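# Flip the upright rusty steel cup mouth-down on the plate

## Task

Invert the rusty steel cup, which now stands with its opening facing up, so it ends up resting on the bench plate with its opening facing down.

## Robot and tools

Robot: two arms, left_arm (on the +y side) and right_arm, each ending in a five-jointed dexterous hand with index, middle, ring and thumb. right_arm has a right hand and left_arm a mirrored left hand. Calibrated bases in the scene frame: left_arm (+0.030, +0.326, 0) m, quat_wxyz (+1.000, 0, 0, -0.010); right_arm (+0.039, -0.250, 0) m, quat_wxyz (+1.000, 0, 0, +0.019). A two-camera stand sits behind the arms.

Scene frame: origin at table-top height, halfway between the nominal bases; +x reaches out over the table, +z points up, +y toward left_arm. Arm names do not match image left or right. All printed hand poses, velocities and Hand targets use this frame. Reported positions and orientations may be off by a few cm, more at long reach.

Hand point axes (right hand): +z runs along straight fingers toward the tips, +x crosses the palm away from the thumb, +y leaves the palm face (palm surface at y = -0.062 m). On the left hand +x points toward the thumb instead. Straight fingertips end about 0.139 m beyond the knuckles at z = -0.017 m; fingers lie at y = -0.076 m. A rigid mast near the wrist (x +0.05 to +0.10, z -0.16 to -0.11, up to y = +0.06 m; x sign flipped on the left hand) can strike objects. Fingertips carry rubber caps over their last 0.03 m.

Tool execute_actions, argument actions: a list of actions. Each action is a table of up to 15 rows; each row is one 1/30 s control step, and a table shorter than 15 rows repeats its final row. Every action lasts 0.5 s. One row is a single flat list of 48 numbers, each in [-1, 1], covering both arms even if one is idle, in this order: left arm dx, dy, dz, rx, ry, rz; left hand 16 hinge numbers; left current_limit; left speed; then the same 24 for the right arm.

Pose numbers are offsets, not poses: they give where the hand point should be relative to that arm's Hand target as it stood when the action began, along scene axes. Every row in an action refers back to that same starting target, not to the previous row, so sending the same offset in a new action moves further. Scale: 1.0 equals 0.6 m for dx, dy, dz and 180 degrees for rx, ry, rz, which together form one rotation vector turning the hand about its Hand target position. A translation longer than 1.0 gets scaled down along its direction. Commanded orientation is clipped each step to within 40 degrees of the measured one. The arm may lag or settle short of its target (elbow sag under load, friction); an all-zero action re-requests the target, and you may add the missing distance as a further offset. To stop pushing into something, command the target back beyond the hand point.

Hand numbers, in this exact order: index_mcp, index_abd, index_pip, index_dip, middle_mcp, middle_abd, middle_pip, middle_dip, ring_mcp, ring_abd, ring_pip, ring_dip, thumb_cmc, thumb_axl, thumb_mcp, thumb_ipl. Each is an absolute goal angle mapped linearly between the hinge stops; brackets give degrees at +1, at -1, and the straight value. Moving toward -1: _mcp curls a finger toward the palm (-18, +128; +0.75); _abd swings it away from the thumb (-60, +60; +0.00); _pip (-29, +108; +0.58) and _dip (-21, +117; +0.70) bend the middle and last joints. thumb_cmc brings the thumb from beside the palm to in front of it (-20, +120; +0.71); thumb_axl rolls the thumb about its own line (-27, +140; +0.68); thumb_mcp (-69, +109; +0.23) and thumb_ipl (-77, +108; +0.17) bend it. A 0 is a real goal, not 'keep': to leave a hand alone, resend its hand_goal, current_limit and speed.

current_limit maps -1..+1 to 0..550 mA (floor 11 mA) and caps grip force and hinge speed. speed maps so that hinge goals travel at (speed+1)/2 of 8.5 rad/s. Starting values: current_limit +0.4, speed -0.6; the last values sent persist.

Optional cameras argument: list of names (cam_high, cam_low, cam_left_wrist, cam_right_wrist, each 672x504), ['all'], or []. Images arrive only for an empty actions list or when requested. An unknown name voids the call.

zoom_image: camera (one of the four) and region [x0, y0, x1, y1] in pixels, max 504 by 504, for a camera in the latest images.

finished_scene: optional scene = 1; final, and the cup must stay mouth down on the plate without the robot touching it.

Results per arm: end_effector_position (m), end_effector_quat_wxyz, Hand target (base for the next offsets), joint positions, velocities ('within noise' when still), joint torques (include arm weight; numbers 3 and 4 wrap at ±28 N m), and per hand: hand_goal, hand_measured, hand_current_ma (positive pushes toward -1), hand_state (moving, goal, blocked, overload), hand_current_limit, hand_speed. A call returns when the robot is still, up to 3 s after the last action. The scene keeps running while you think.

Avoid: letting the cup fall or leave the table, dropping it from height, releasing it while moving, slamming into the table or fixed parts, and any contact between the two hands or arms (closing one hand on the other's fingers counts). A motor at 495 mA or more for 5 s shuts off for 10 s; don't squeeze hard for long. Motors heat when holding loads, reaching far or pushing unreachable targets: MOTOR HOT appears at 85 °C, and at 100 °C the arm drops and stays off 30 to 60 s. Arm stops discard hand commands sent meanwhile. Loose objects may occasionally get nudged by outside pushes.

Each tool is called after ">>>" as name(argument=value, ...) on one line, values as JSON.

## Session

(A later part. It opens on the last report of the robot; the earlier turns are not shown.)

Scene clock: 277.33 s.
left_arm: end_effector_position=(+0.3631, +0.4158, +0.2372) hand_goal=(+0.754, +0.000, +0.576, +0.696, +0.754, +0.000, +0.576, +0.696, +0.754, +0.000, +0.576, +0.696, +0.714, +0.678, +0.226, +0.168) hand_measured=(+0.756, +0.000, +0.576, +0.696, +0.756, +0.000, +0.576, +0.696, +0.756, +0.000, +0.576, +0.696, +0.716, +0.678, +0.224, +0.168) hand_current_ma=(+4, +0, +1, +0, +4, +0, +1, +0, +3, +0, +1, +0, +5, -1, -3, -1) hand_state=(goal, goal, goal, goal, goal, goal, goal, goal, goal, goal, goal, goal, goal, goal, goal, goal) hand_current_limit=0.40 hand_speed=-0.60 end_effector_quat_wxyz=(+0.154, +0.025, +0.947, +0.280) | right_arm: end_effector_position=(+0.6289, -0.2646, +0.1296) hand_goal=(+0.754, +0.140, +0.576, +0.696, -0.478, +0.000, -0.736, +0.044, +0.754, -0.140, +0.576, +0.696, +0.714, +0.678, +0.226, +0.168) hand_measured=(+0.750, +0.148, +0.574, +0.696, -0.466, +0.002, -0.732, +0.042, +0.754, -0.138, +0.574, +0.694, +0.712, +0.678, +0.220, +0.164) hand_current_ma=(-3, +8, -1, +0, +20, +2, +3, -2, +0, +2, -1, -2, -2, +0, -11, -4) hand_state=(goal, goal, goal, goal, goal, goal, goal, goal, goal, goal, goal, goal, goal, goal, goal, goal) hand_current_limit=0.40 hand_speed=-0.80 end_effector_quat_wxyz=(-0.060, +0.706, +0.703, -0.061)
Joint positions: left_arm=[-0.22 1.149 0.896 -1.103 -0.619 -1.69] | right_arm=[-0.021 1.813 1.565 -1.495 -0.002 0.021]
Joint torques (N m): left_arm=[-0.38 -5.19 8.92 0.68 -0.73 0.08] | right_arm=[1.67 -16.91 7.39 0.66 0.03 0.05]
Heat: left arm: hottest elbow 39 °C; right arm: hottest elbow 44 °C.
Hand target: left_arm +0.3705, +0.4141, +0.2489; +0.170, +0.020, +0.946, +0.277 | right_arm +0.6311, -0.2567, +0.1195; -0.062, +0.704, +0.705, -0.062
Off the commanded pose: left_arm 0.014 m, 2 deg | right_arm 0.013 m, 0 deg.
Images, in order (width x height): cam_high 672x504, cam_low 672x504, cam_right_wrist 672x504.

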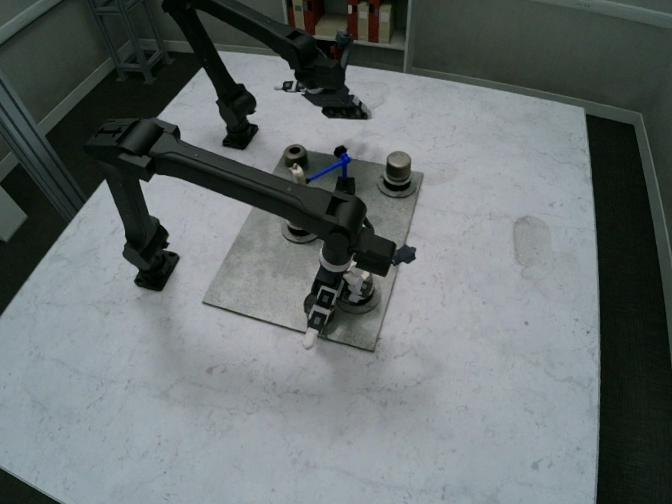

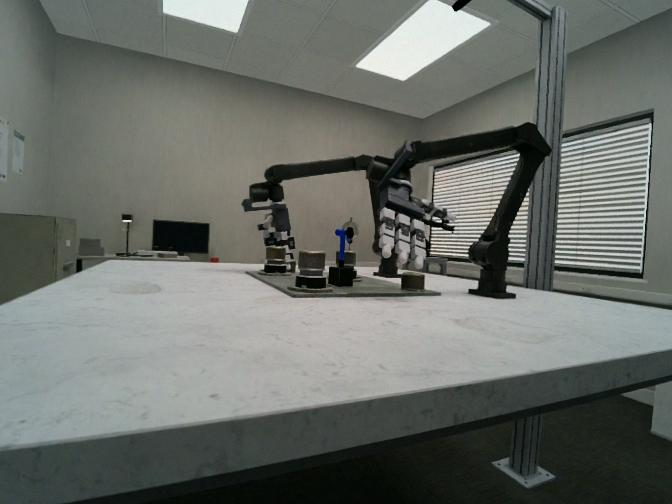

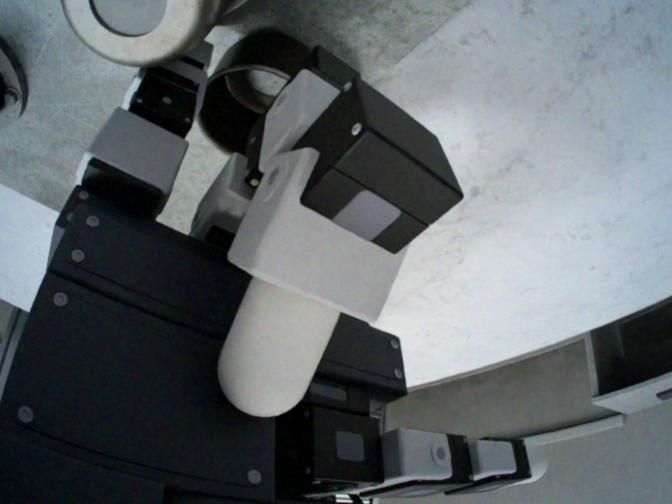

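>>> execute_actions(actions=[[[0,0,0,0,0,0,0.754,0,0.576,0.696,0.754,0,0.576,0.696,0.754,0,0.576,0.696,0.714,0.678,0.226,0.168,0.4,-0.6,0.0,0,0.03,0,0,0,0.754,0.14,0.576,0.696,-0.479,0,-0.737,0.0435,0.754,-0.14,0.576,0.696,0.714,0.678,0.226,0.168,0.4,-0.8]],[[0,0,0,0,0,0,0.754,0,0.576,0.696,0.754,0,0.576,0.696,0.754,0,0.576,0.696,0.714,0.678,0.226,0.168,0.4,-0.6,0.0,0.0195,0.021,-0.028,0,0,0.754,0.14,0.576,0.696,-0.479,0,-0.737,0.0435,0.754,-0.14,0.576,0.696,0.714,0.678,0.226,0.168,0.4,-0.8]]], cameras=["cam_high","cam_right_wrist","cam_low"])

>>> zoom_image(camera="cam_low", region=[265, 230, 315, 280])

>>> zoom_image(camera="cam_right_wrist", region=[140, 0, 380, 160])

>>> zoom_image(camera="cam_high", region=[280, 260, 360, 350])

Scene clock: 284.33 s.
left_arm: end_effector_position=(+0.3631, +0.4158, +0.2372) hand_goal=(+0.754, +0.000, +0.576, +0.696, +0.754, +0.000, +0.576, +0.696, +0.754, +0.000, +0.576, +0.696, +0.714, +0.678, +0.226, +0.168) hand_measured=(+0.756, +0.000, +0.576, +0.696, +0.756, +0.000, +0.576, +0.696, +0.756, +0.000, +0.576, +0.696, +0.716, +0.678, +0.224, +0.168) hand_current_ma=(+4, +0, +1, +0, +4, +0, +1, +0, +3, +0, +1, +0, +5, -1, -3, -1) hand_state=(goal, goal, goal, goal, goal, goal, goal, goal, goal, goal, goal, goal, goal, goal, goal, goal) hand_current_limit=0.40 hand_speed=-0.60 end_effector_quat_wxyz=(+0.154, +0.025, +0.947, +0.280) | right_arm: end_effector_position=(+0.6181, -0.2483, +0.1319) hand_goal=(+0.754, +0.140, +0.576, +0.696, -0.478, +0.000, -0.736, +0.044, +0.754, -0.140, +0.576, +0.696, +0.714, +0.678, +0.226, +0.168) hand_measured=(+0.750, +0.142, +0.574, +0.696, -0.466, +0.002, -0.732, +0.042, +0.750, -0.142, +0.574, +0.694, +0.712, +0.678, +0.220, +0.166) hand_current_ma=(-5, +1, -1, +0, +20, +1, +3, -2, -4, -2, -1, -1, -1, +0, -10, -4) hand_state=(goal, goal, goal, goal, goal, goal, goal, goal, goal, goal, goal, goal, goal, goal, goal, goal) hand_current_limit=0.40 hand_speed=-0.80 end_effector_quat_wxyz=(-0.042, +0.703, +0.703, -0.105)
Joint positions: left_arm=[-0.22 1.149 0.896 -1.103 -0.619 -1.69] | right_arm=[0.039 1.813 1.567 -1.54 0.073 0.085]
Joint torques (N m): left_arm=[-0.44 -5.19 8.92 0.66 -0.73 0.08] | right_arm=[1.26 -17.67 11.38 -0.62 0.21 0.08]
Heat: left arm: hottest elbow 39 °C; right arm: hottest elbow 44 °C.
Hand target: left_arm +0.3705, +0.4141, +0.2489; +0.170, +0.020, +0.946, +0.277 | right_arm +0.6311, -0.2450, +0.1500; -0.031, +0.706, +0.701, -0.093
Off the commanded pose: left_arm 0.014 m, 2 deg | right_arm 0.023 m, 2 deg.
Images, in order (width x height): cam_high 672x504, cam_low 672x504, cam_right_wrist 672x504.

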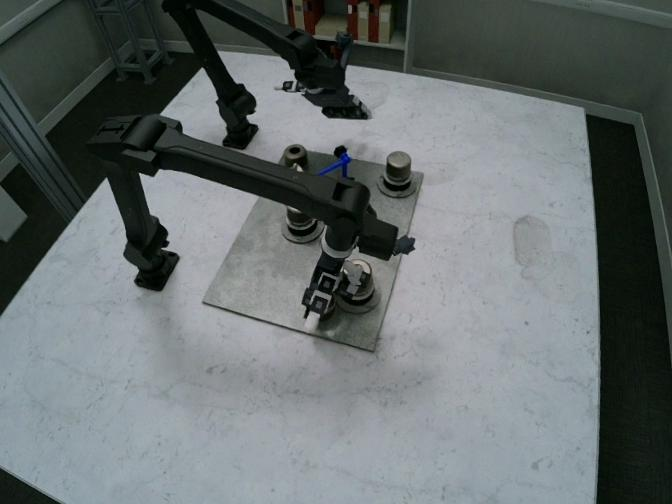

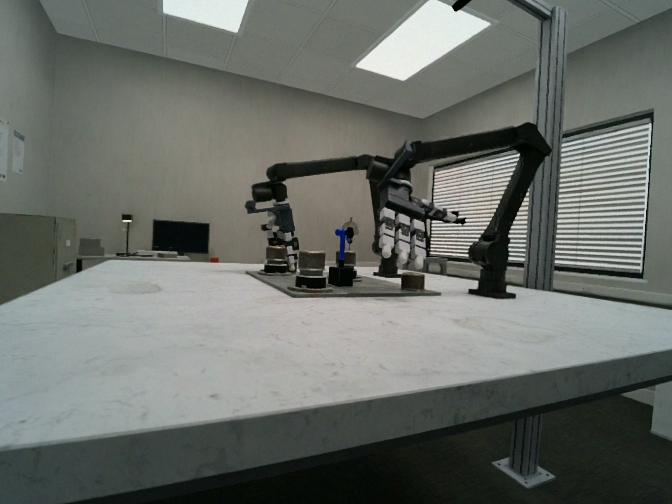

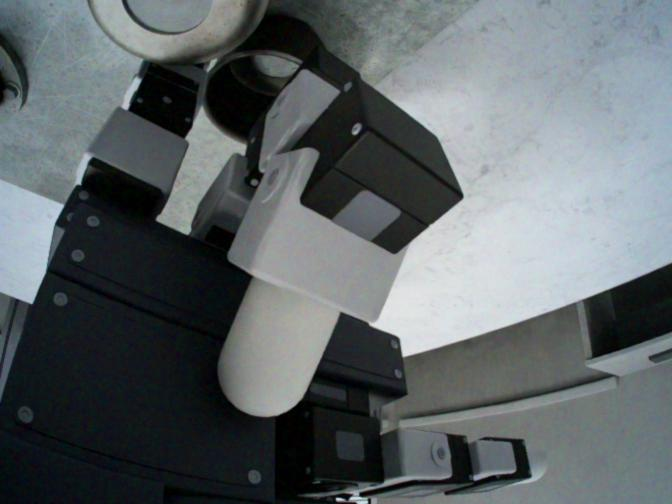

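Scaled by 10.080 from the camera's 672x504 image, which has a finer 960x720 frame.

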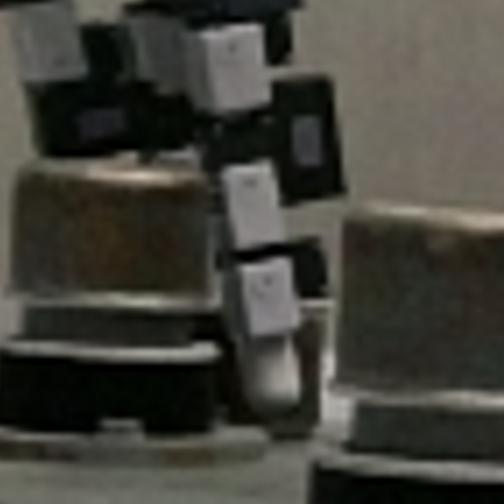

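Scaled by 2.100 from the camera's 672x504 image, which has a finer 960x720 frame.

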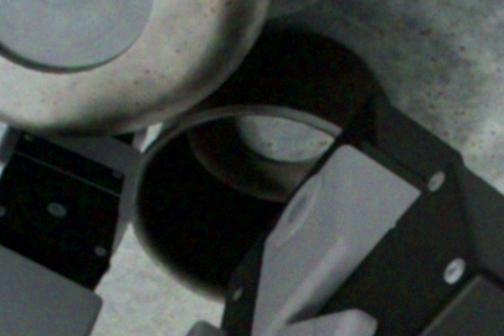

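Scaled by 5.600 from the camera's 672x504 image, which has a finer 960x720 frame.

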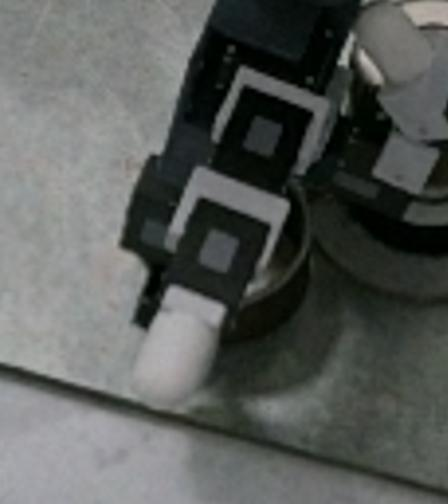

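>>> execute_actions(actions=[[[0,0,0,0,0,0,0.754,0,0.576,0.696,0.754,0,0.576,0.696,0.754,0,0.576,0.696,0.714,0.678,0.226,0.168,0.4,-0.6,0.016,0,0,0,0,0,0.754,0.14,0.576,0.696,-0.479,0,-0.737,0.0435,0.754,-0.14,0.576,0.696,0.714,0.678,0.226,0.168,0.4,-0.8]]], cameras=["cam_high","cam_right_wrist","cam_low"])

>>> zoom_image(camera="cam_low", region=[265, 230, 315, 280])

Scene clock: 287.53 s.
left_arm: end_effector_position=(+0.3631, +0.4158, +0.2372) hand_goal=(+0.754, +0.000, +0.576, +0.696, +0.754, +0.000, +0.576, +0.696, +0.754, +0.000, +0.576, +0.696, +0.714, +0.678, +0.226, +0.168) hand_measured=(+0.756, +0.000, +0.576, +0.696, +0.756, +0.000, +0.576, +0.696, +0.756, +0.000, +0.576, +0.696, +0.716, +0.678, +0.224, +0.168) hand_current_ma=(+4, +0, +1, +0, +4, +0, +1, +0, +3, +0, +1, +0, +5, -1, -3, -1) hand_state=(goal, goal, goal, goal, goal, goal, goal, goal, goal, goal, goal, goal, goal, goal, goal, goal) hand_current_limit=0.40 hand_speed=-0.60 end_effector_quat_wxyz=(+0.154, +0.025, +0.947, +0.280) | right_arm: end_effector_position=(+0.6260, -0.2477, +0.1346) hand_goal=(+0.754, +0.140, +0.576, +0.696, -0.478, +0.000, -0.736, +0.044, +0.754, -0.140, +0.576, +0.696, +0.714, +0.678, +0.226, +0.168) hand_measured=(+0.750, +0.142, +0.574, +0.696, -0.466, +0.002, -0.732, +0.042, +0.752, -0.142, +0.574, +0.694, +0.712, +0.678, +0.220, +0.166) hand_current_ma=(-5, +1, -1, +0, +20, +1, +3, -2, -2, -1, -1, -1, -1, +0, -10, -4) hand_state=(goal, goal, goal, goal, goal, goal, goal, goal, goal, goal, goal, goal, goal, goal, goal, goal) hand_current_limit=0.40 hand_speed=-0.80 end_effector_quat_wxyz=(-0.041, +0.703, +0.702, -0.104)
Joint positions: left_arm=[-0.22 1.149 0.896 -1.103 -0.619 -1.69] | right_arm=[0.039 1.83 1.598 -1.551 0.073 0.086]
Joint torques (N m): left_arm=[-0.44 -5.19 8.94 0.68 -0.72 0.08] | right_arm=[0.97 -17.61 11.67 -0.58 0.22 0.05]
Heat: left arm: hottest elbow 39 °C; right arm: hottest elbow 44 °C.
Hand target: left_arm +0.3705, +0.4141, +0.2489; +0.170, +0.020, +0.946, +0.277 | right_arm +0.6406, -0.2450, +0.1500; -0.031, +0.706, +0.701, -0.093
Off the commanded pose: left_arm 0.014 m, 2 deg | right_arm 0.021 m, 2 deg.
Images, in order (width x height): cam_high 672x504, cam_low 672x504, cam_right_wrist 672x504.

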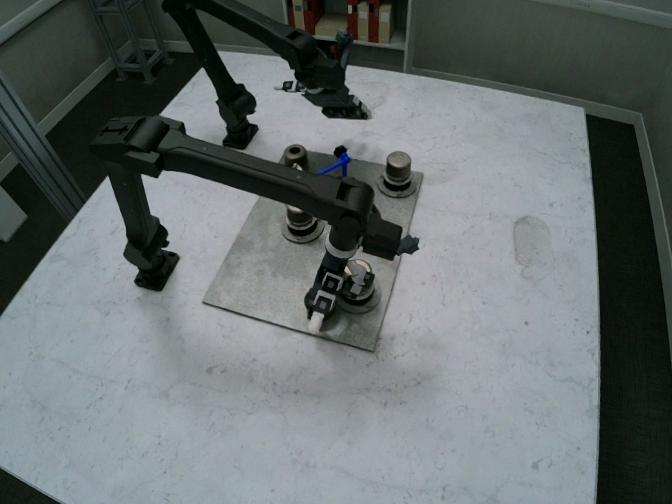

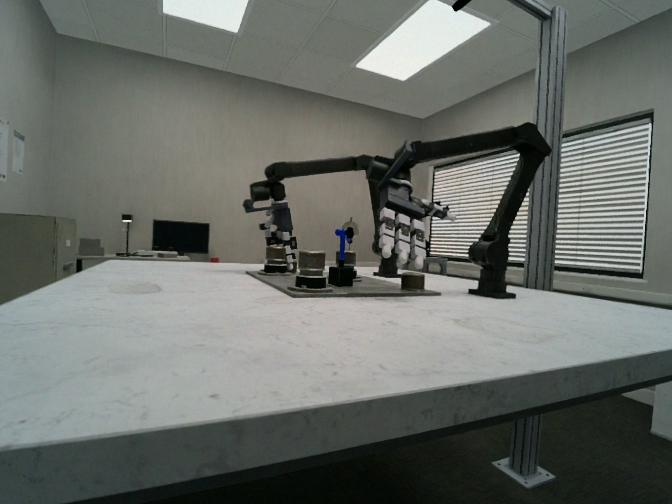

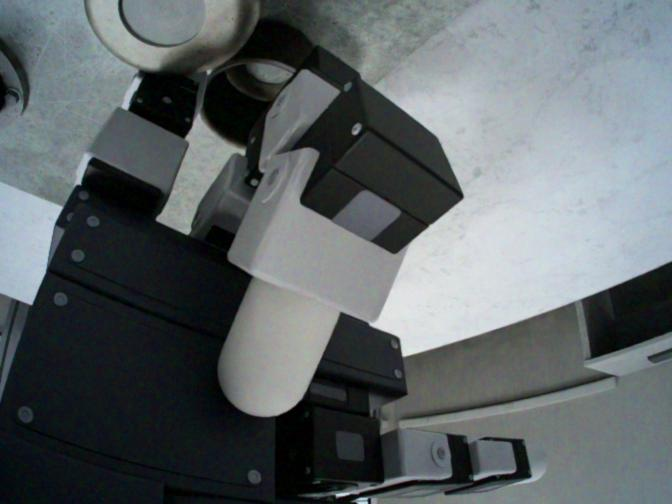

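Scaled by 10.080 from the camera's 672x504 image, which has a finer 960x720 frame.

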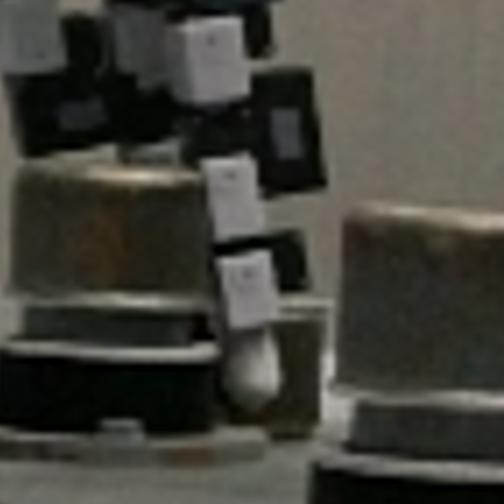

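>>> execute_actions(actions=[[[0,0,0,0,0,0,0.754,0,0.576,0.696,0.754,0,0.576,0.696,0.754,0,0.576,0.696,0.714,0.678,0.226,0.168,0.4,-0.6,0,0,0,0,0,0,0.754,0.0,0.576,0.696,-0.479,0,-0.737,0.0435,0.754,0.0,0.576,0.696,0.714,0.678,0.226,0.168,0.4,-0.9]],[[0,0,0,0,0,0,0.754,0,0.576,0.696,0.754,0,0.576,0.696,0.754,0,0.576,0.696,0.714,0.678,0.226,0.168,0.4,-0.6,0,0,0,0,0,0,0.754,-0.06,0.576,0.696,-0.479,0,-0.737,0.0435,0.754,0.06,0.576,0.696,0.714,0.678,0.226,0.168,0.5,-0.9]],[[0,0,0,0,0,0,0.754,0,0.576,0.696,0.754,0,0.576,0.696,0.754,0,0.576,0.696,0.714,0.678,0.226,0.168,0.4,-0.6,0,0,0,0,0,0,0.754,-0.2,0.576,0.696,-0.479,0,-0.737,0.0435,0.754,0.2,0.576,0.696,0.714,0.678,0.226,0.168,0.6,-0.9]],[[0,0,0,0,0,0,0.754,0,0.576,0.696,0.754,0,0.576,0.696,0.754,0,0.576,0.696,0.714,0.678,0.226,0.168,0.4,-0.6,0,0,0,0,0,0,0.754,-0.25,0.576,0.696,-0.479,0,-0.737,0.0435,0.754,0.25,0.576,0.696,0.714,0.678,0.226,0.168,0.6,-0.9]]], cameras=["cam_right_wrist","cam_low"])

>>> zoom_image(camera="cam_low", region=[265, 230, 315, 280])

>>> zoom_image(camera="cam_right_wrist", region=[140, 0, 380, 160])

Scene clock: 293.10 s.
left_arm: end_effector_position=(+0.3631, +0.4158, +0.2372) hand_goal=(+0.754, +0.000, +0.576, +0.696, +0.754, +0.000, +0.576, +0.696, +0.754, +0.000, +0.576, +0.696, +0.714, +0.678, +0.226, +0.168) hand_measured=(+0.756, +0.000, +0.576, +0.696, +0.756, +0.000, +0.576, +0.696, +0.756, +0.000, +0.576, +0.696, +0.716, +0.678, +0.224, +0.168) hand_current_ma=(+4, +0, +1, +0, +4, +0, +1, +0, +3, +0, +1, +0, +5, -1, -3, -1) hand_state=(goal, goal, goal, goal, goal, goal, goal, goal, goal, goal, goal, goal, goal, goal, goal, goal) hand_current_limit=0.40 hand_speed=-0.60 end_effector_quat_wxyz=(+0.154, +0.025, +0.947, +0.280) | right_arm: end_effector_position=(+0.6268, -0.2473, +0.1361) hand_goal=(+0.754, -0.250, +0.576, +0.696, -0.478, +0.000, -0.736, +0.044, +0.754, +0.250, +0.576, +0.696, +0.714, +0.678, +0.226, +0.168) hand_measured=(+0.746, +0.030, +0.574, +0.696, -0.466, +0.002, -0.732, +0.042, +0.756, -0.022, +0.576, +0.696, +0.712, +0.678, +0.220, +0.166) hand_current_ma=(-12, +440, -3, +0, +20, +1, +3, -2, +2, -440, +0, +0, -1, +0, -10, -4) hand_state=(goal, blocked, goal, goal, goal, goal, goal, goal, goal, blocked, goal, goal, goal, goal, goal, goal) hand_current_limit=0.60 hand_speed=-0.90 end_effector_quat_wxyz=(-0.041, +0.703, +0.702, -0.103)
Joint positions: left_arm=[-0.22 1.149 0.896 -1.103 -0.619 -1.69] | right_arm=[0.039 1.83 1.602 -1.553 0.071 0.086]
Joint torques (N m): left_arm=[-0.38 -5.25 8.94 0.69 -0.73 0.07] | right_arm=[1.32 -17.26 11.45 -0.44 0.29 0.06]
Heat: left arm: hottest elbow 39 °C; right arm: hottest elbow 45 °C.
Hand target: left_arm +0.3705, +0.4141, +0.2489; +0.170, +0.020, +0.946, +0.277 | right_arm +0.6406, -0.2450, +0.1500; -0.031, +0.706, +0.701, -0.093
Off the commanded pose: left_arm 0.014 m, 2 deg | right_arm 0.020 m, 2 deg.
Images, in order (width x height): cam_low 672x504, cam_right_wrist 672x504.

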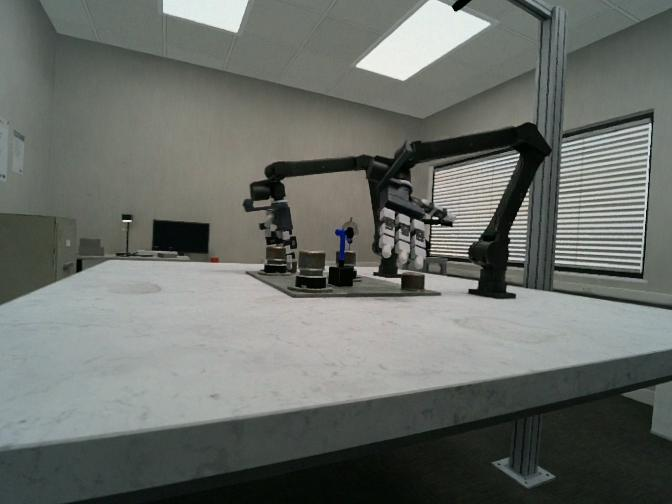

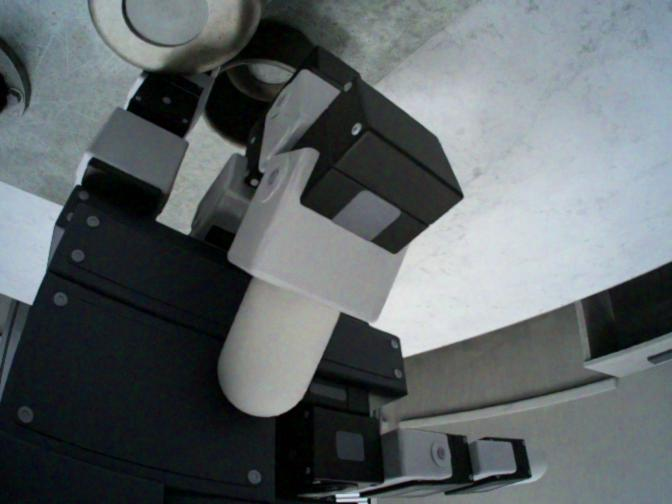

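Scaled by 10.080 from the camera's 672x504 image, which has a finer 960x720 frame.

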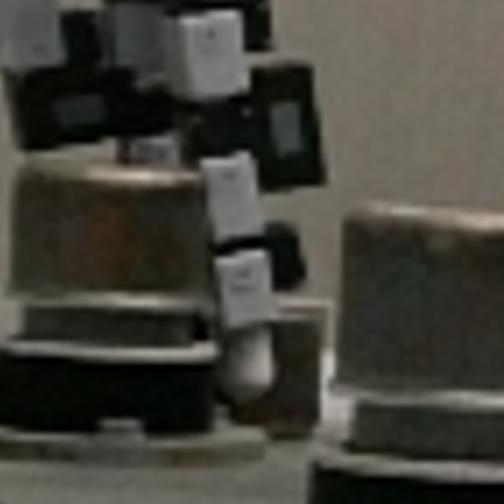

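Scaled by 2.100 from the camera's 672x504 image, which has a finer 960x720 frame.

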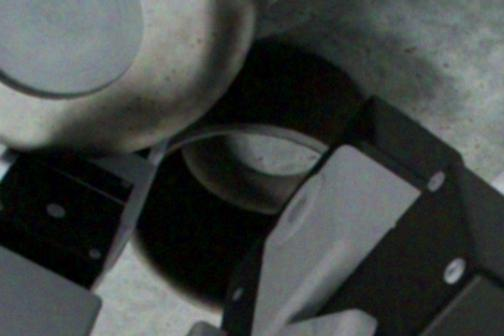

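>>> execute_actions(actions=[[[0,0,0,0,0,0,0.754,0,0.576,0.696,0.754,0,0.576,0.696,0.754,0,0.576,0.696,0.714,0.678,0.226,0.168,0.4,-0.6,0,0,0,0,0,0,0.754,0.11,0.576,0.696,-0.479,0,-0.737,0.0435,0.754,-0.11,0.576,0.696,0.714,0.678,0.226,0.168,0.4,-0.8]],[[0,0,0,0,0,0,0.754,0,0.576,0.696,0.754,0,0.576,0.696,0.754,0,0.576,0.696,0.714,0.678,0.226,0.168,0.4,-0.6,0,0,0.012,0,0,0,0.754,0.11,0.576,0.696,-0.479,0,-0.737,0.0435,0.754,-0.11,0.576,0.696,0.714,0.678,0.226,0.168,0.4,-0.8]]], cameras=["cam_low"])

>>> zoom_image(camera="cam_low", region=[265, 230, 315, 280])

Scene clock: 298.50 s.
left_arm: end_effector_position=(+0.3631, +0.4158, +0.2372) hand_goal=(+0.754, +0.000, +0.576, +0.696, +0.754, +0.000, +0.576, +0.696, +0.754, +0.000, +0.576, +0.696, +0.714, +0.678, +0.226, +0.168) hand_measured=(+0.756, +0.000, +0.576, +0.696, +0.756, +0.000, +0.576, +0.696, +0.756, +0.000, +0.576, +0.696, +0.716, +0.678, +0.224, +0.168) hand_current_ma=(+4, +0, +1, +0, +4, +0, +1, +0, +3, +0, +1, +0, +5, -1, -3, -1) hand_state=(goal, goal, goal, goal, goal, goal, goal, goal, goal, goal, goal, goal, goal, goal, goal, goal) hand_current_limit=0.40 hand_speed=-0.60 end_effector_quat_wxyz=(+0.154, +0.025, +0.947, +0.280) | right_arm: end_effector_position=(+0.6261, -0.2474, +0.1390) hand_goal=(+0.754, +0.110, +0.576, +0.696, -0.478, +0.000, -0.736, +0.044, +0.754, -0.110, +0.576, +0.696, +0.714, +0.678, +0.226, +0.168) hand_measured=(+0.746, +0.106, +0.572, +0.696, -0.466, +0.002, -0.732, +0.042, +0.754, -0.106, +0.576, +0.696, +0.712, +0.678, +0.220, +0.166) hand_current_ma=(-11, -3, -3, +0, +20, +1, +3, -2, +0, +2, +0, +0, -1, +0, -10, -4) hand_state=(goal, goal, goal, goal, goal, goal, goal, goal, goal, goal, goal, goal, goal, goal, goal, goal) hand_current_limit=0.40 hand_speed=-0.80 end_effector_quat_wxyz=(-0.043, +0.703, +0.702, -0.105)
Joint positions: left_arm=[-0.22 1.149 0.896 -1.103 -0.619 -1.69] | right_arm=[0.039 1.83 1.611 -1.567 0.071 0.086]
Joint torques (N m): left_arm=[-0.32 -5.3 8.94 0.68 -0.73 0.08] | right_arm=[1.08 -17.79 11.7 -0.5 0.31 0.05]
Heat: left arm: hottest elbow 39 °C; right arm: hottest elbow 45 °C.
Hand target: left_arm +0.3705, +0.4141, +0.2489; +0.170, +0.020, +0.946, +0.277 | right_arm +0.6408, -0.2450, +0.1573; -0.031, +0.706, +0.701, -0.093
Off the commanded pose: left_arm 0.014 m, 2 deg | right_arm 0.023 m, 2 deg.
Images, in order (width x height): cam_low 672x504.

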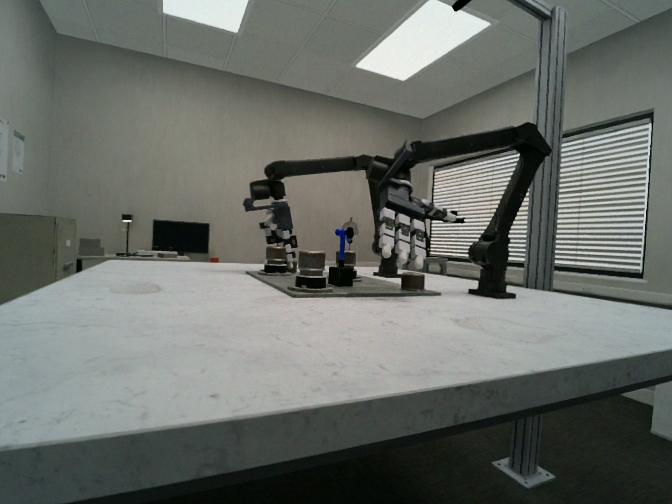

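Scaled by 10.080 from the camera's 672x504 image, which has a finer 960x720 frame.

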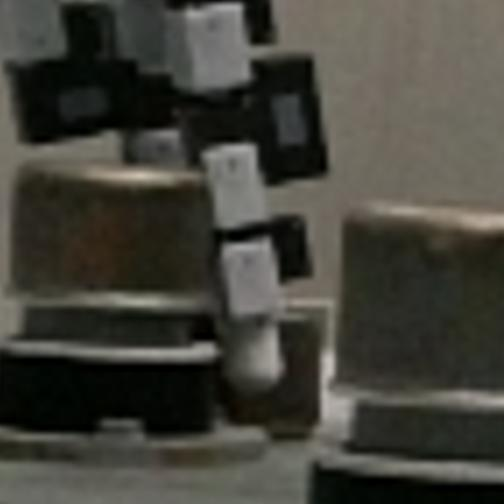

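>>> execute_actions(actions=[[[0,0,0,0,0,0,0.754,0,0.576,0.696,0.754,0,0.576,0.696,0.754,0,0.576,0.696,0.714,0.678,0.226,0.168,0.4,-0.6,0,0,0,0,0,0,0.754,0.0,0.576,0.696,-0.479,0,-0.737,0.0435,0.754,0.0,0.576,0.696,0.714,0.678,0.226,0.168,0.4,-0.9]],[[0,0,0,0,0,0,0.754,0,0.576,0.696,0.754,0,0.576,0.696,0.754,0,0.576,0.696,0.714,0.678,0.226,0.168,0.4,-0.6,0,0,0,0,0,0,0.754,-0.06,0.576,0.696,-0.479,0,-0.737,0.0435,0.754,0.06,0.576,0.696,0.714,0.678,0.226,0.168,0.5,-0.9]],[[0,0,0,0,0,0,0.754,0,0.576,0.696,0.754,0,0.576,0.696,0.754,0,0.576,0.696,0.714,0.678,0.226,0.168,0.4,-0.6,0,0,0,0,0,0,0.754,-0.2,0.576,0.696,-0.479,0,-0.737,0.0435,0.754,0.2,0.576,0.696,0.714,0.678,0.226,0.168,0.6,-0.9]],[[0,0,0,0,0,0,0.754,0,0.576,0.696,0.754,0,0.576,0.696,0.754,0,0.576,0.696,0.714,0.678,0.226,0.168,0.4,-0.6,0,0,0,0,0,0,0.754,-0.25,0.576,0.696,-0.479,0,-0.737,0.0435,0.754,0.25,0.576,0.696,0.714,0.678,0.226,0.168,0.6,-0.9]]], cameras=["cam_low"])

>>> zoom_image(camera="cam_low", region=[265, 230, 315, 280])

Scene clock: 304.00 s.
left_arm: end_effector_position=(+0.3631, +0.4158, +0.2372) hand_goal=(+0.754, +0.000, +0.576, +0.696, +0.754, +0.000, +0.576, +0.696, +0.754, +0.000, +0.576, +0.696, +0.714, +0.678, +0.226, +0.168) hand_measured=(+0.756, +0.000, +0.576, +0.696, +0.756, +0.000, +0.576, +0.696, +0.756, +0.000, +0.576, +0.696, +0.716, +0.678, +0.224, +0.168) hand_current_ma=(+4, +0, +1, +0, +4, +0, +1, +0, +3, +0, +1, +0, +5, -1, -3, -1) hand_state=(goal, goal, goal, goal, goal, goal, goal, goal, goal, goal, goal, goal, goal, goal, goal, goal) hand_current_limit=0.40 hand_speed=-0.60 end_effector_quat_wxyz=(+0.154, +0.025, +0.947, +0.280) | right_arm: end_effector_position=(+0.6262, -0.2481, +0.1392) hand_goal=(+0.754, -0.250, +0.576, +0.696, -0.478, +0.000, -0.736, +0.044, +0.754, +0.250, +0.576, +0.696, +0.714, +0.678, +0.226, +0.168) hand_measured=(+0.746, +0.004, +0.574, +0.696, -0.466, +0.002, -0.732, +0.042, +0.752, +0.022, +0.576, +0.696, +0.712, +0.678, +0.220, +0.166) hand_current_ma=(-11, +440, -3, +0, +20, +1, +3, -2, -1, -440, +0, +0, -1, +0, -10, -4) hand_state=(goal, blocked, goal, goal, goal, goal, goal, goal, goal, blocked, goal, goal, goal, goal, goal, goal) hand_current_limit=0.60 hand_speed=-0.90 end_effector_quat_wxyz=(-0.041, +0.703, +0.702, -0.106)
Joint positions: left_arm=[-0.22 1.149 0.896 -1.103 -0.619 -1.69] | right_arm=[0.039 1.83 1.611 -1.567 0.075 0.086]
Joint torques (N m): left_arm=[-0.44 -5.19 8.94 0.69 -0.73 0.08] | right_arm=[1.38 -17.9 11.82 -0.7 0.17 0.08]
Heat: left arm: hottest elbow 40 °C; right arm: hottest elbow 46 °C.
Hand target: left_arm +0.3705, +0.4141, +0.2489; +0.170, +0.020, +0.946, +0.277 | right_arm +0.6408, -0.2450, +0.1573; -0.031, +0.706, +0.701, -0.093
Off the commanded pose: left_arm 0.014 m, 2 deg | right_arm 0.023 m, 2 deg.
Images, in order (width x height): cam_low 672x504.

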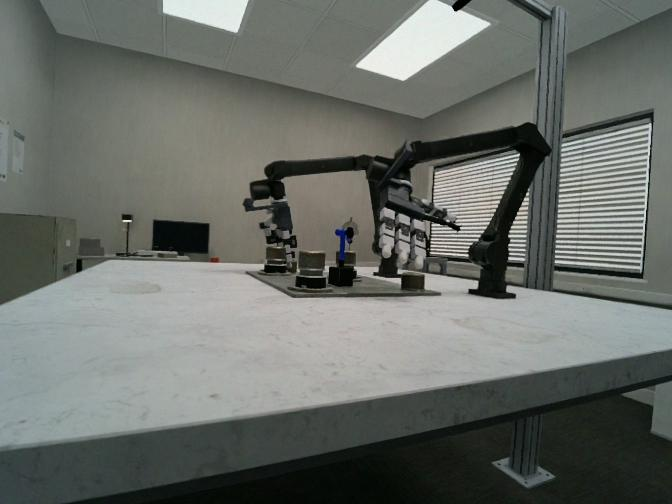

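Scaled by 10.080 from the camera's 672x504 image, which has a finer 960x720 frame.

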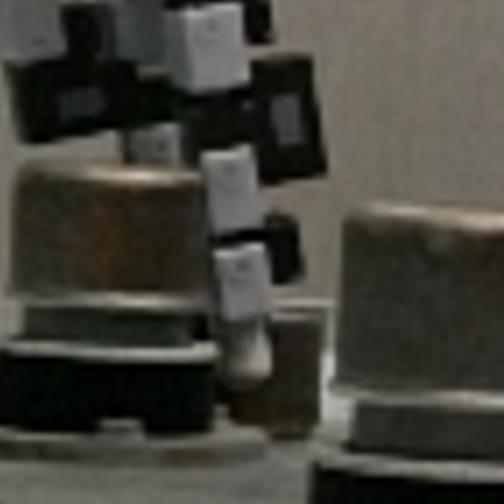

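>>> execute_actions(actions=[[[0,0,0,0,0,0,0.754,0,0.576,0.696,0.754,0,0.576,0.696,0.754,0,0.576,0.696,0.714,0.678,0.226,0.168,0.4,-0.6,0,0,0.015,0,0,0,0.754,-0.25,0.576,0.696,-0.479,0,-0.737,0.0435,0.754,0.25,0.576,0.696,0.714,0.678,0.226,0.168,0.7,-0.9]],[[0,0,0,0,0,0,0.754,0,0.576,0.696,0.754,0,0.576,0.696,0.754,0,0.576,0.696,0.714,0.678,0.226,0.168,0.4,-0.6,0,0,0.015,0,0,0,0.754,-0.25,0.576,0.696,-0.479,0,-0.737,0.0435,0.754,0.25,0.576,0.696,0.714,0.678,0.226,0.168,0.7,-0.9]]], cameras=["cam_low","cam_right_wrist"])

>>> zoom_image(camera="cam_low", region=[265, 230, 315, 280])

Scene clock: 307.00 s.
left_arm: end_effector_position=(+0.3631, +0.4158, +0.2372) hand_goal=(+0.754, +0.000, +0.576, +0.696, +0.754, +0.000, +0.576, +0.696, +0.754, +0.000, +0.576, +0.696, +0.714, +0.678, +0.226, +0.168) hand_measured=(+0.756, +0.000, +0.576, +0.696, +0.756, +0.000, +0.576, +0.696, +0.756, +0.000, +0.576, +0.696, +0.716, +0.678, +0.224, +0.168) hand_current_ma=(+4, +0, +1, +0, +4, +0, +1, +0, +3, +0, +1, +0, +5, -1, -3, -1) hand_state=(goal, goal, goal, goal, goal, goal, goal, goal, goal, goal, goal, goal, goal, goal, goal, goal) hand_current_limit=0.40 hand_speed=-0.60 end_effector_quat_wxyz=(+0.154, +0.025, +0.947, +0.280) | right_arm: end_effector_position=(+0.6250, -0.2476, +0.1476) hand_goal=(+0.754, -0.250, +0.576, +0.696, -0.478, +0.000, -0.736, +0.044, +0.754, +0.250, +0.576, +0.696, +0.714, +0.678, +0.226, +0.168) hand_measured=(+0.746, -0.032, +0.574, +0.696, -0.466, +0.002, -0.732, +0.042, +0.746, +0.022, +0.572, +0.696, +0.712, +0.678, +0.220, +0.166) hand_current_ma=(-9, +467, -2, +0, +20, +1, +3, -2, -10, -467, -3, +0, -1, +0, -10, -4) hand_state=(goal, blocked, goal, goal, goal, goal, goal, goal, goal, blocked, goal, goal, goal, goal, goal, goal) hand_current_limit=0.70 hand_speed=-0.90 end_effector_quat_wxyz=(-0.047, +0.702, +0.702, -0.111)
Joint positions: left_arm=[-0.22 1.149 0.896 -1.103 -0.619 -1.69] | right_arm=[0.039 1.832 1.638 -1.607 0.072 0.086]
Joint torques (N m): left_arm=[-0.38 -5.25 8.94 0.69 -0.73 0.07] | right_arm=[1.38 -18.73 12.34 -0.72 0.26 0.06]
Heat: left arm: hottest elbow 40 °C; right arm: hottest elbow 46 °C.
Hand target: left_arm +0.3705, +0.4141, +0.2489; +0.170, +0.020, +0.946, +0.277 | right_arm +0.6407, -0.2450, +0.1753; -0.031, +0.706, +0.701, -0.093
Off the commanded pose: left_arm 0.014 m, 2 deg | right_arm 0.032 m, 3 deg.
Images, in order (width x height): cam_low 672x504, cam_right_wrist 672x504.

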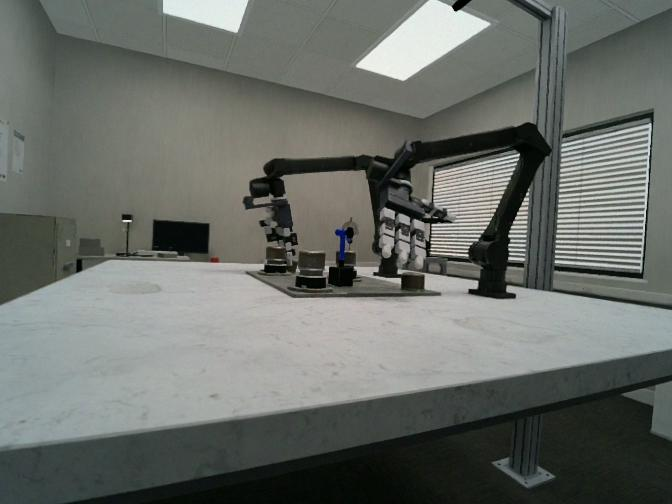

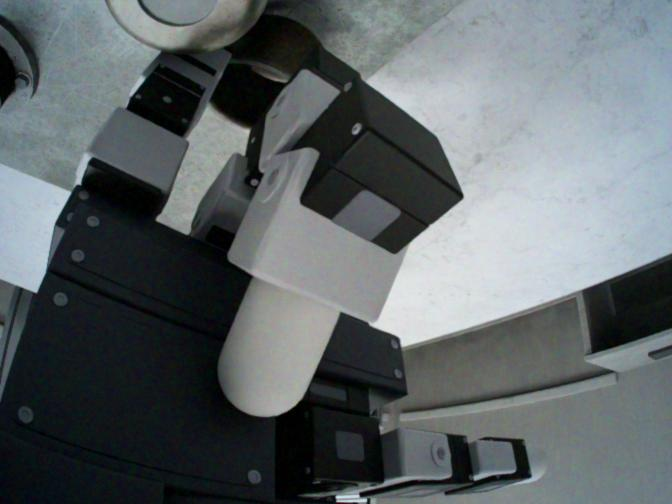

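Scaled by 10.080 from the camera's 672x504 image, which has a finer 960x720 frame.

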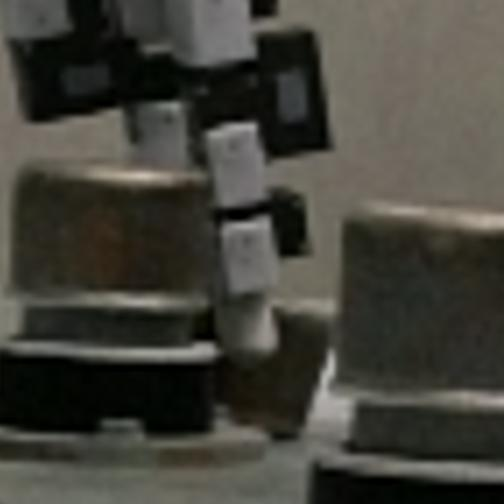

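>>> execute_actions(actions=[[[0,0,0,0,0,0,0.754,0,0.576,0.696,0.754,0,0.576,0.696,0.754,0,0.576,0.696,0.714,0.678,0.226,0.168,0.4,-0.6,-0.012,0,-0.008,0,0,0,0.754,-0.25,0.576,0.696,-0.479,0,-0.737,0.0435,0.754,0.25,0.576,0.696,0.714,0.678,0.226,0.168,0.7,-0.9]],[[0,0,0,0,0,0,0.754,0,0.576,0.696,0.754,0,0.576,0.696,0.754,0,0.576,0.696,0.714,0.678,0.226,0.168,0.4,-0.6,-0.012,0,-0.008,0,0,0,0.754,-0.25,0.576,0.696,-0.479,0,-0.737,0.0435,0.754,0.25,0.576,0.696,0.714,0.678,0.226,0.168,0.7,-0.9]]], cameras=["cam_low","cam_right_wrist"])

>>> zoom_image(camera="cam_low", region=[265, 230, 315, 280])

Scene clock: 316.93 s.
left_arm: end_effector_position=(+0.3631, +0.4158, +0.2372) hand_goal=(+0.754, +0.000, +0.576, +0.696, +0.754, +0.000, +0.576, +0.696, +0.754, +0.000, +0.576, +0.696, +0.714, +0.678, +0.226, +0.168) hand_measured=(+0.756, +0.000, +0.576, +0.696, +0.756, +0.000, +0.576, +0.696, +0.756, +0.000, +0.576, +0.696, +0.716, +0.678, +0.224, +0.168) hand_current_ma=(+4, +0, +1, +0, +4, +0, +1, +0, +3, +0, +1, +0, +5, -1, -3, -1) hand_state=(goal, goal, goal, goal, goal, goal, goal, goal, goal, goal, goal, goal, goal, goal, goal, goal) hand_current_limit=0.40 hand_speed=-0.60 end_effector_quat_wxyz=(+0.154, +0.025, +0.947, +0.280) | right_arm: end_effector_position=(+0.6240, -0.2478, +0.1481) hand_goal=(+0.754, -0.250, +0.576, +0.696, -0.478, +0.000, -0.736, +0.044, +0.754, +0.250, +0.576, +0.696, +0.714, +0.678, +0.226, +0.168) hand_measured=(+0.746, -0.032, +0.574, +0.696, -0.466, +0.002, -0.732, +0.042, +0.746, +0.022, +0.572, +0.696, +0.712, +0.678, +0.220, +0.166) hand_current_ma=(-10, +467, -2, +0, +20, +1, +3, -2, -11, -467, -4, +0, -1, +0, -10, -4) hand_state=(goal, blocked, goal, goal, goal, goal, goal, goal, goal, blocked, goal, goal, goal, goal, goal, goal) hand_current_limit=0.70 hand_speed=-0.90 end_effector_quat_wxyz=(-0.045, +0.703, +0.702, -0.108)
Joint positions: left_arm=[-0.22 1.149 0.896 -1.103 -0.619 -1.69] | right_arm=[0.039 1.824 1.627 -1.596 0.072 0.087]
Joint torques (N m): left_arm=[-0.38 -5.25 8.94 0.7 -0.73 0.08] | right_arm=[1.38 -20.54 8.05 0.28 0.26 0.07]
Heat: left arm: hottest elbow 40 °C; right arm: hottest elbow 49 °C.
Hand target: left_arm +0.3705, +0.4141, +0.2489; +0.170, +0.020, +0.946, +0.277 | right_arm +0.6263, -0.2450, +0.1656; -0.031, +0.706, +0.701, -0.093
Off the commanded pose: left_arm 0.014 m, 2 deg | right_arm 0.018 m, 2 deg.
Images, in order (width x height): cam_low 672x504, cam_right_wrist 672x504.

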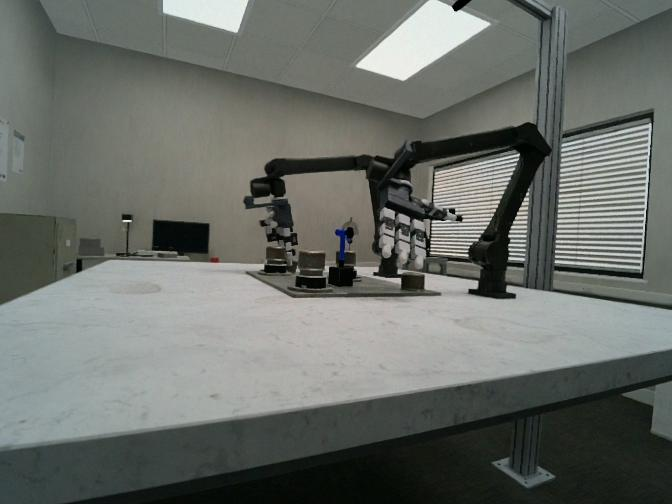

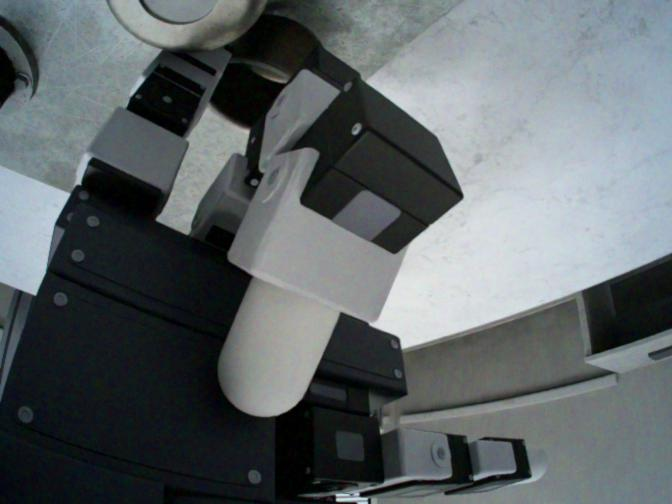

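Scaled by 10.080 from the camera's 672x504 image, which has a finer 960x720 frame.

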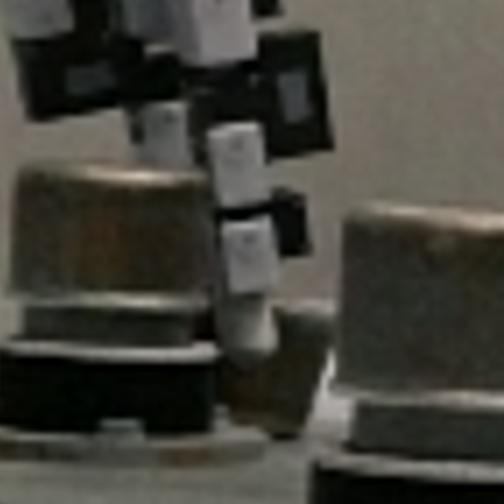

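>>> execute_actions(actions=[[[0,0,0,0,0,0,0.754,0,0.576,0.696,0.754,0,0.576,0.696,0.754,0,0.576,0.696,0.714,0.678,0.226,0.168,0.4,-0.6,-0.017,0,0.006,0,0,0,0.754,-0.25,0.576,0.696,-0.479,0,-0.737,0.0435,0.754,0.25,0.576,0.696,0.714,0.678,0.226,0.168,0.7,-0.9]],[[0,0,0,0,0,0,0.754,0,0.576,0.696,0.754,0,0.576,0.696,0.754,0,0.576,0.696,0.714,0.678,0.226,0.168,0.4,-0.6,-0.017,0,0.006,0,0,0,0.754,-0.25,0.576,0.696,-0.479,0,-0.737,0.0435,0.754,0.25,0.576,0.696,0.714,0.678,0.226,0.168,0.7,-0.9]]], cameras=["cam_low","cam_right_wrist"])

>>> zoom_image(camera="cam_low", region=[265, 230, 315, 280])

Scene clock: 319.30 s.
left_arm: end_effector_position=(+0.3631, +0.4158, +0.2372) hand_goal=(+0.754, +0.000, +0.576, +0.696, +0.754, +0.000, +0.576, +0.696, +0.754, +0.000, +0.576, +0.696, +0.714, +0.678, +0.226, +0.168) hand_measured=(+0.756, +0.000, +0.576, +0.696, +0.756, +0.000, +0.576, +0.696, +0.756, +0.000, +0.576, +0.696, +0.716, +0.678, +0.224, +0.168) hand_current_ma=(+4, +0, +1, +0, +4, +0, +1, +0, +3, +0, +1, +0, +5, -1, -3, -1) hand_state=(goal, goal, goal, goal, goal, goal, goal, goal, goal, goal, goal, goal, goal, goal, goal, goal) hand_current_limit=0.40 hand_speed=-0.60 end_effector_quat_wxyz=(+0.154, +0.025, +0.947, +0.280) | right_arm: end_effector_position=(+0.6037, -0.2495, +0.1529) hand_goal=(+0.754, -0.250, +0.576, +0.696, -0.478, +0.000, -0.736, +0.044, +0.754, +0.250, +0.576, +0.696, +0.714, +0.678, +0.226, +0.168) hand_measured=(+0.744, -0.034, +0.572, +0.696, -0.466, +0.002, -0.732, +0.042, +0.742, +0.022, +0.570, +0.694, +0.712, +0.678, +0.220, +0.166) hand_current_ma=(-16, +467, -4, +0, +20, +1, +3, -2, -20, -467, -7, -1, -1, +0, -10, -4) hand_state=(goal, blocked, goal, goal, goal, goal, goal, goal, goal, blocked, goal, goal, goal, goal, goal, goal) hand_current_limit=0.70 hand_speed=-0.90 end_effector_quat_wxyz=(-0.045, +0.704, +0.701, -0.108)
Joint positions: left_arm=[-0.22 1.149 0.896 -1.103 -0.619 -1.69] | right_arm=[0.039 1.769 1.562 -1.587 0.071 0.09]
Joint torques (N m): left_arm=[-0.38 -5.25 8.95 0.7 -0.73 0.07] | right_arm=[1.44 -19.66 8.43 -0.02 0.25 0.07]
Heat: left arm: hottest elbow 40 °C; right arm: hottest elbow 48 °C.
Hand target: left_arm +0.3705, +0.4141, +0.2489; +0.170, +0.020, +0.946, +0.277 | right_arm +0.6060, -0.2450, +0.1729; -0.031, +0.706, +0.701, -0.093
Off the commanded pose: left_arm 0.014 m, 2 deg | right_arm 0.021 m, 2 deg.
Images, in order (width x height): cam_low 672x504, cam_right_wrist 672x504.

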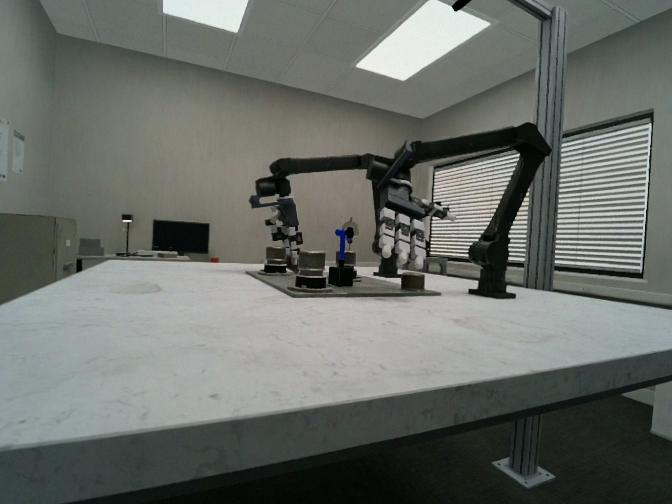

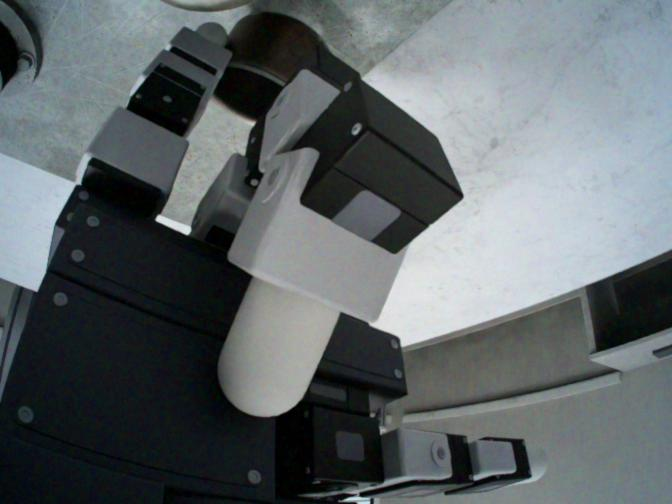

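Scaled by 10.080 from the camera's 672x504 image, which has a finer 960x720 frame.

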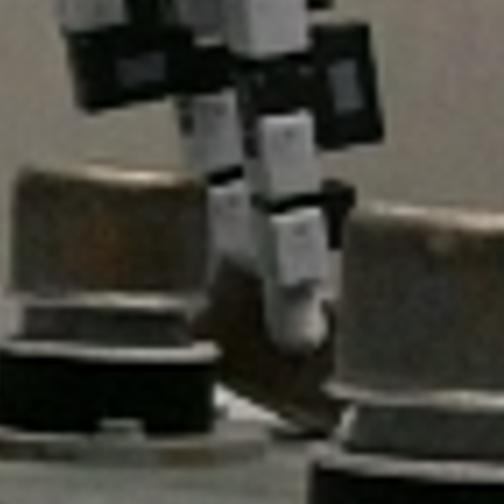

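>>> execute_actions(actions=[[[0,0,0,0,0,0,0.754,0,0.576,0.696,0.754,0,0.576,0.696,0.754,0,0.576,0.696,0.714,0.678,0.226,0.168,0.4,-0.6,-0.015,0,0.004,0,0,0,0.754,-0.25,0.576,0.696,-0.479,0,-0.737,0.0435,0.754,0.25,0.576,0.696,0.714,0.678,0.226,0.168,0.7,-0.9]],[[0,0,0,0,0,0,0.754,0,0.576,0.696,0.754,0,0.576,0.696,0.754,0,0.576,0.696,0.714,0.678,0.226,0.168,0.4,-0.6,-0.015,0,0.004,0,0,0,0.754,-0.25,0.576,0.696,-0.479,0,-0.737,0.0435,0.754,0.25,0.576,0.696,0.714,0.678,0.226,0.168,0.7,-0.9]]], cameras=["cam_low","cam_right_wrist"])

>>> zoom_image(camera="cam_low", region=[265, 230, 315, 280])

Scene clock: 321.97 s.
left_arm: end_effector_position=(+0.3631, +0.4158, +0.2372) hand_goal=(+0.754, +0.000, +0.576, +0.696, +0.754, +0.000, +0.576, +0.696, +0.754, +0.000, +0.576, +0.696, +0.714, +0.678, +0.226, +0.168) hand_measured=(+0.756, +0.000, +0.576, +0.696, +0.756, +0.000, +0.576, +0.696, +0.756, +0.000, +0.576, +0.696, +0.716, +0.678, +0.224, +0.168) hand_current_ma=(+4, +0, +1, +0, +4, +0, +1, +0, +3, +0, +1, +0, +5, -1, -3, -1) hand_state=(goal, goal, goal, goal, goal, goal, goal, goal, goal, goal, goal, goal, goal, goal, goal, goal) hand_current_limit=0.40 hand_speed=-0.60 end_effector_quat_wxyz=(+0.154, +0.025, +0.947, +0.280) | right_arm: end_effector_position=(+0.5868, -0.2508, +0.1615) hand_goal=(+0.754, -0.250, +0.576, +0.696, -0.478, +0.000, -0.736, +0.044, +0.754, +0.250, +0.576, +0.696, +0.714, +0.678, +0.226, +0.168) hand_measured=(+0.740, -0.052, +0.570, +0.694, -0.466, +0.002, -0.732, +0.042, +0.738, +0.022, +0.568, +0.694, +0.712, +0.678, +0.220, +0.166) hand_current_ma=(-21, +468, -6, -1, +20, +1, +3, -2, -26, -467, -10, -2, -1, +0, -10, -4) hand_state=(goal, blocked, goal, goal, goal, goal, goal, goal, goal, blocked, goal, goal, goal, goal, goal, goal) hand_current_limit=0.70 hand_speed=-0.90 end_effector_quat_wxyz=(-0.043, +0.705, +0.700, -0.104)
Joint positions: left_arm=[-0.22 1.149 0.896 -1.103 -0.619 -1.69] | right_arm=[0.039 1.716 1.513 -1.583 0.07 0.093]
Joint torques (N m): left_arm=[-0.38 -5.19 8.94 0.68 -0.73 0.07] | right_arm=[1.85 -19.08 8.32 -0.02 0.28 0.08]
Heat: left arm: hottest elbow 40 °C; right arm: hottest elbow 48 °C.
Hand target: left_arm +0.3705, +0.4141, +0.2489; +0.170, +0.020, +0.946, +0.277 | right_arm +0.5879, -0.2450, +0.1776; -0.031, +0.706, +0.701, -0.093
Off the commanded pose: left_arm 0.014 m, 2 deg | right_arm 0.017 m, 2 deg.
Images, in order (width x height): cam_low 672x504, cam_right_wrist 672x504.

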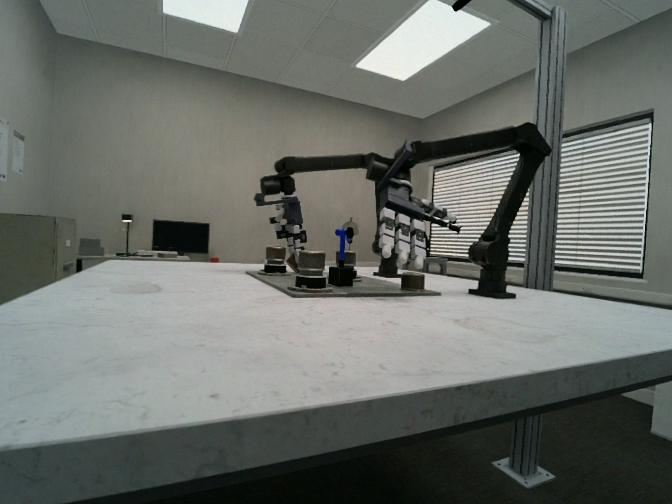

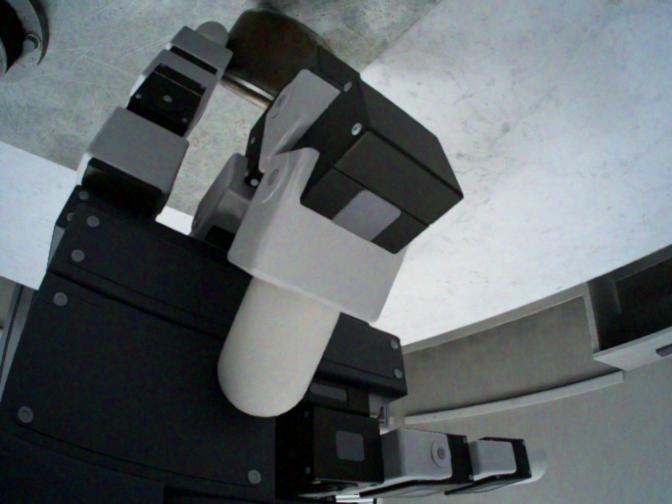

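Scaled by 10.080 from the camera's 672x504 image, which has a finer 960x720 frame.

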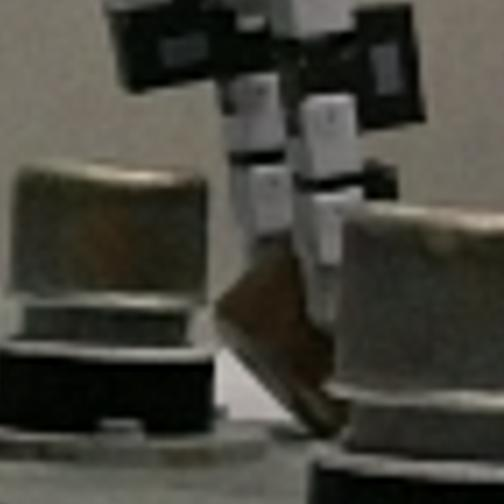

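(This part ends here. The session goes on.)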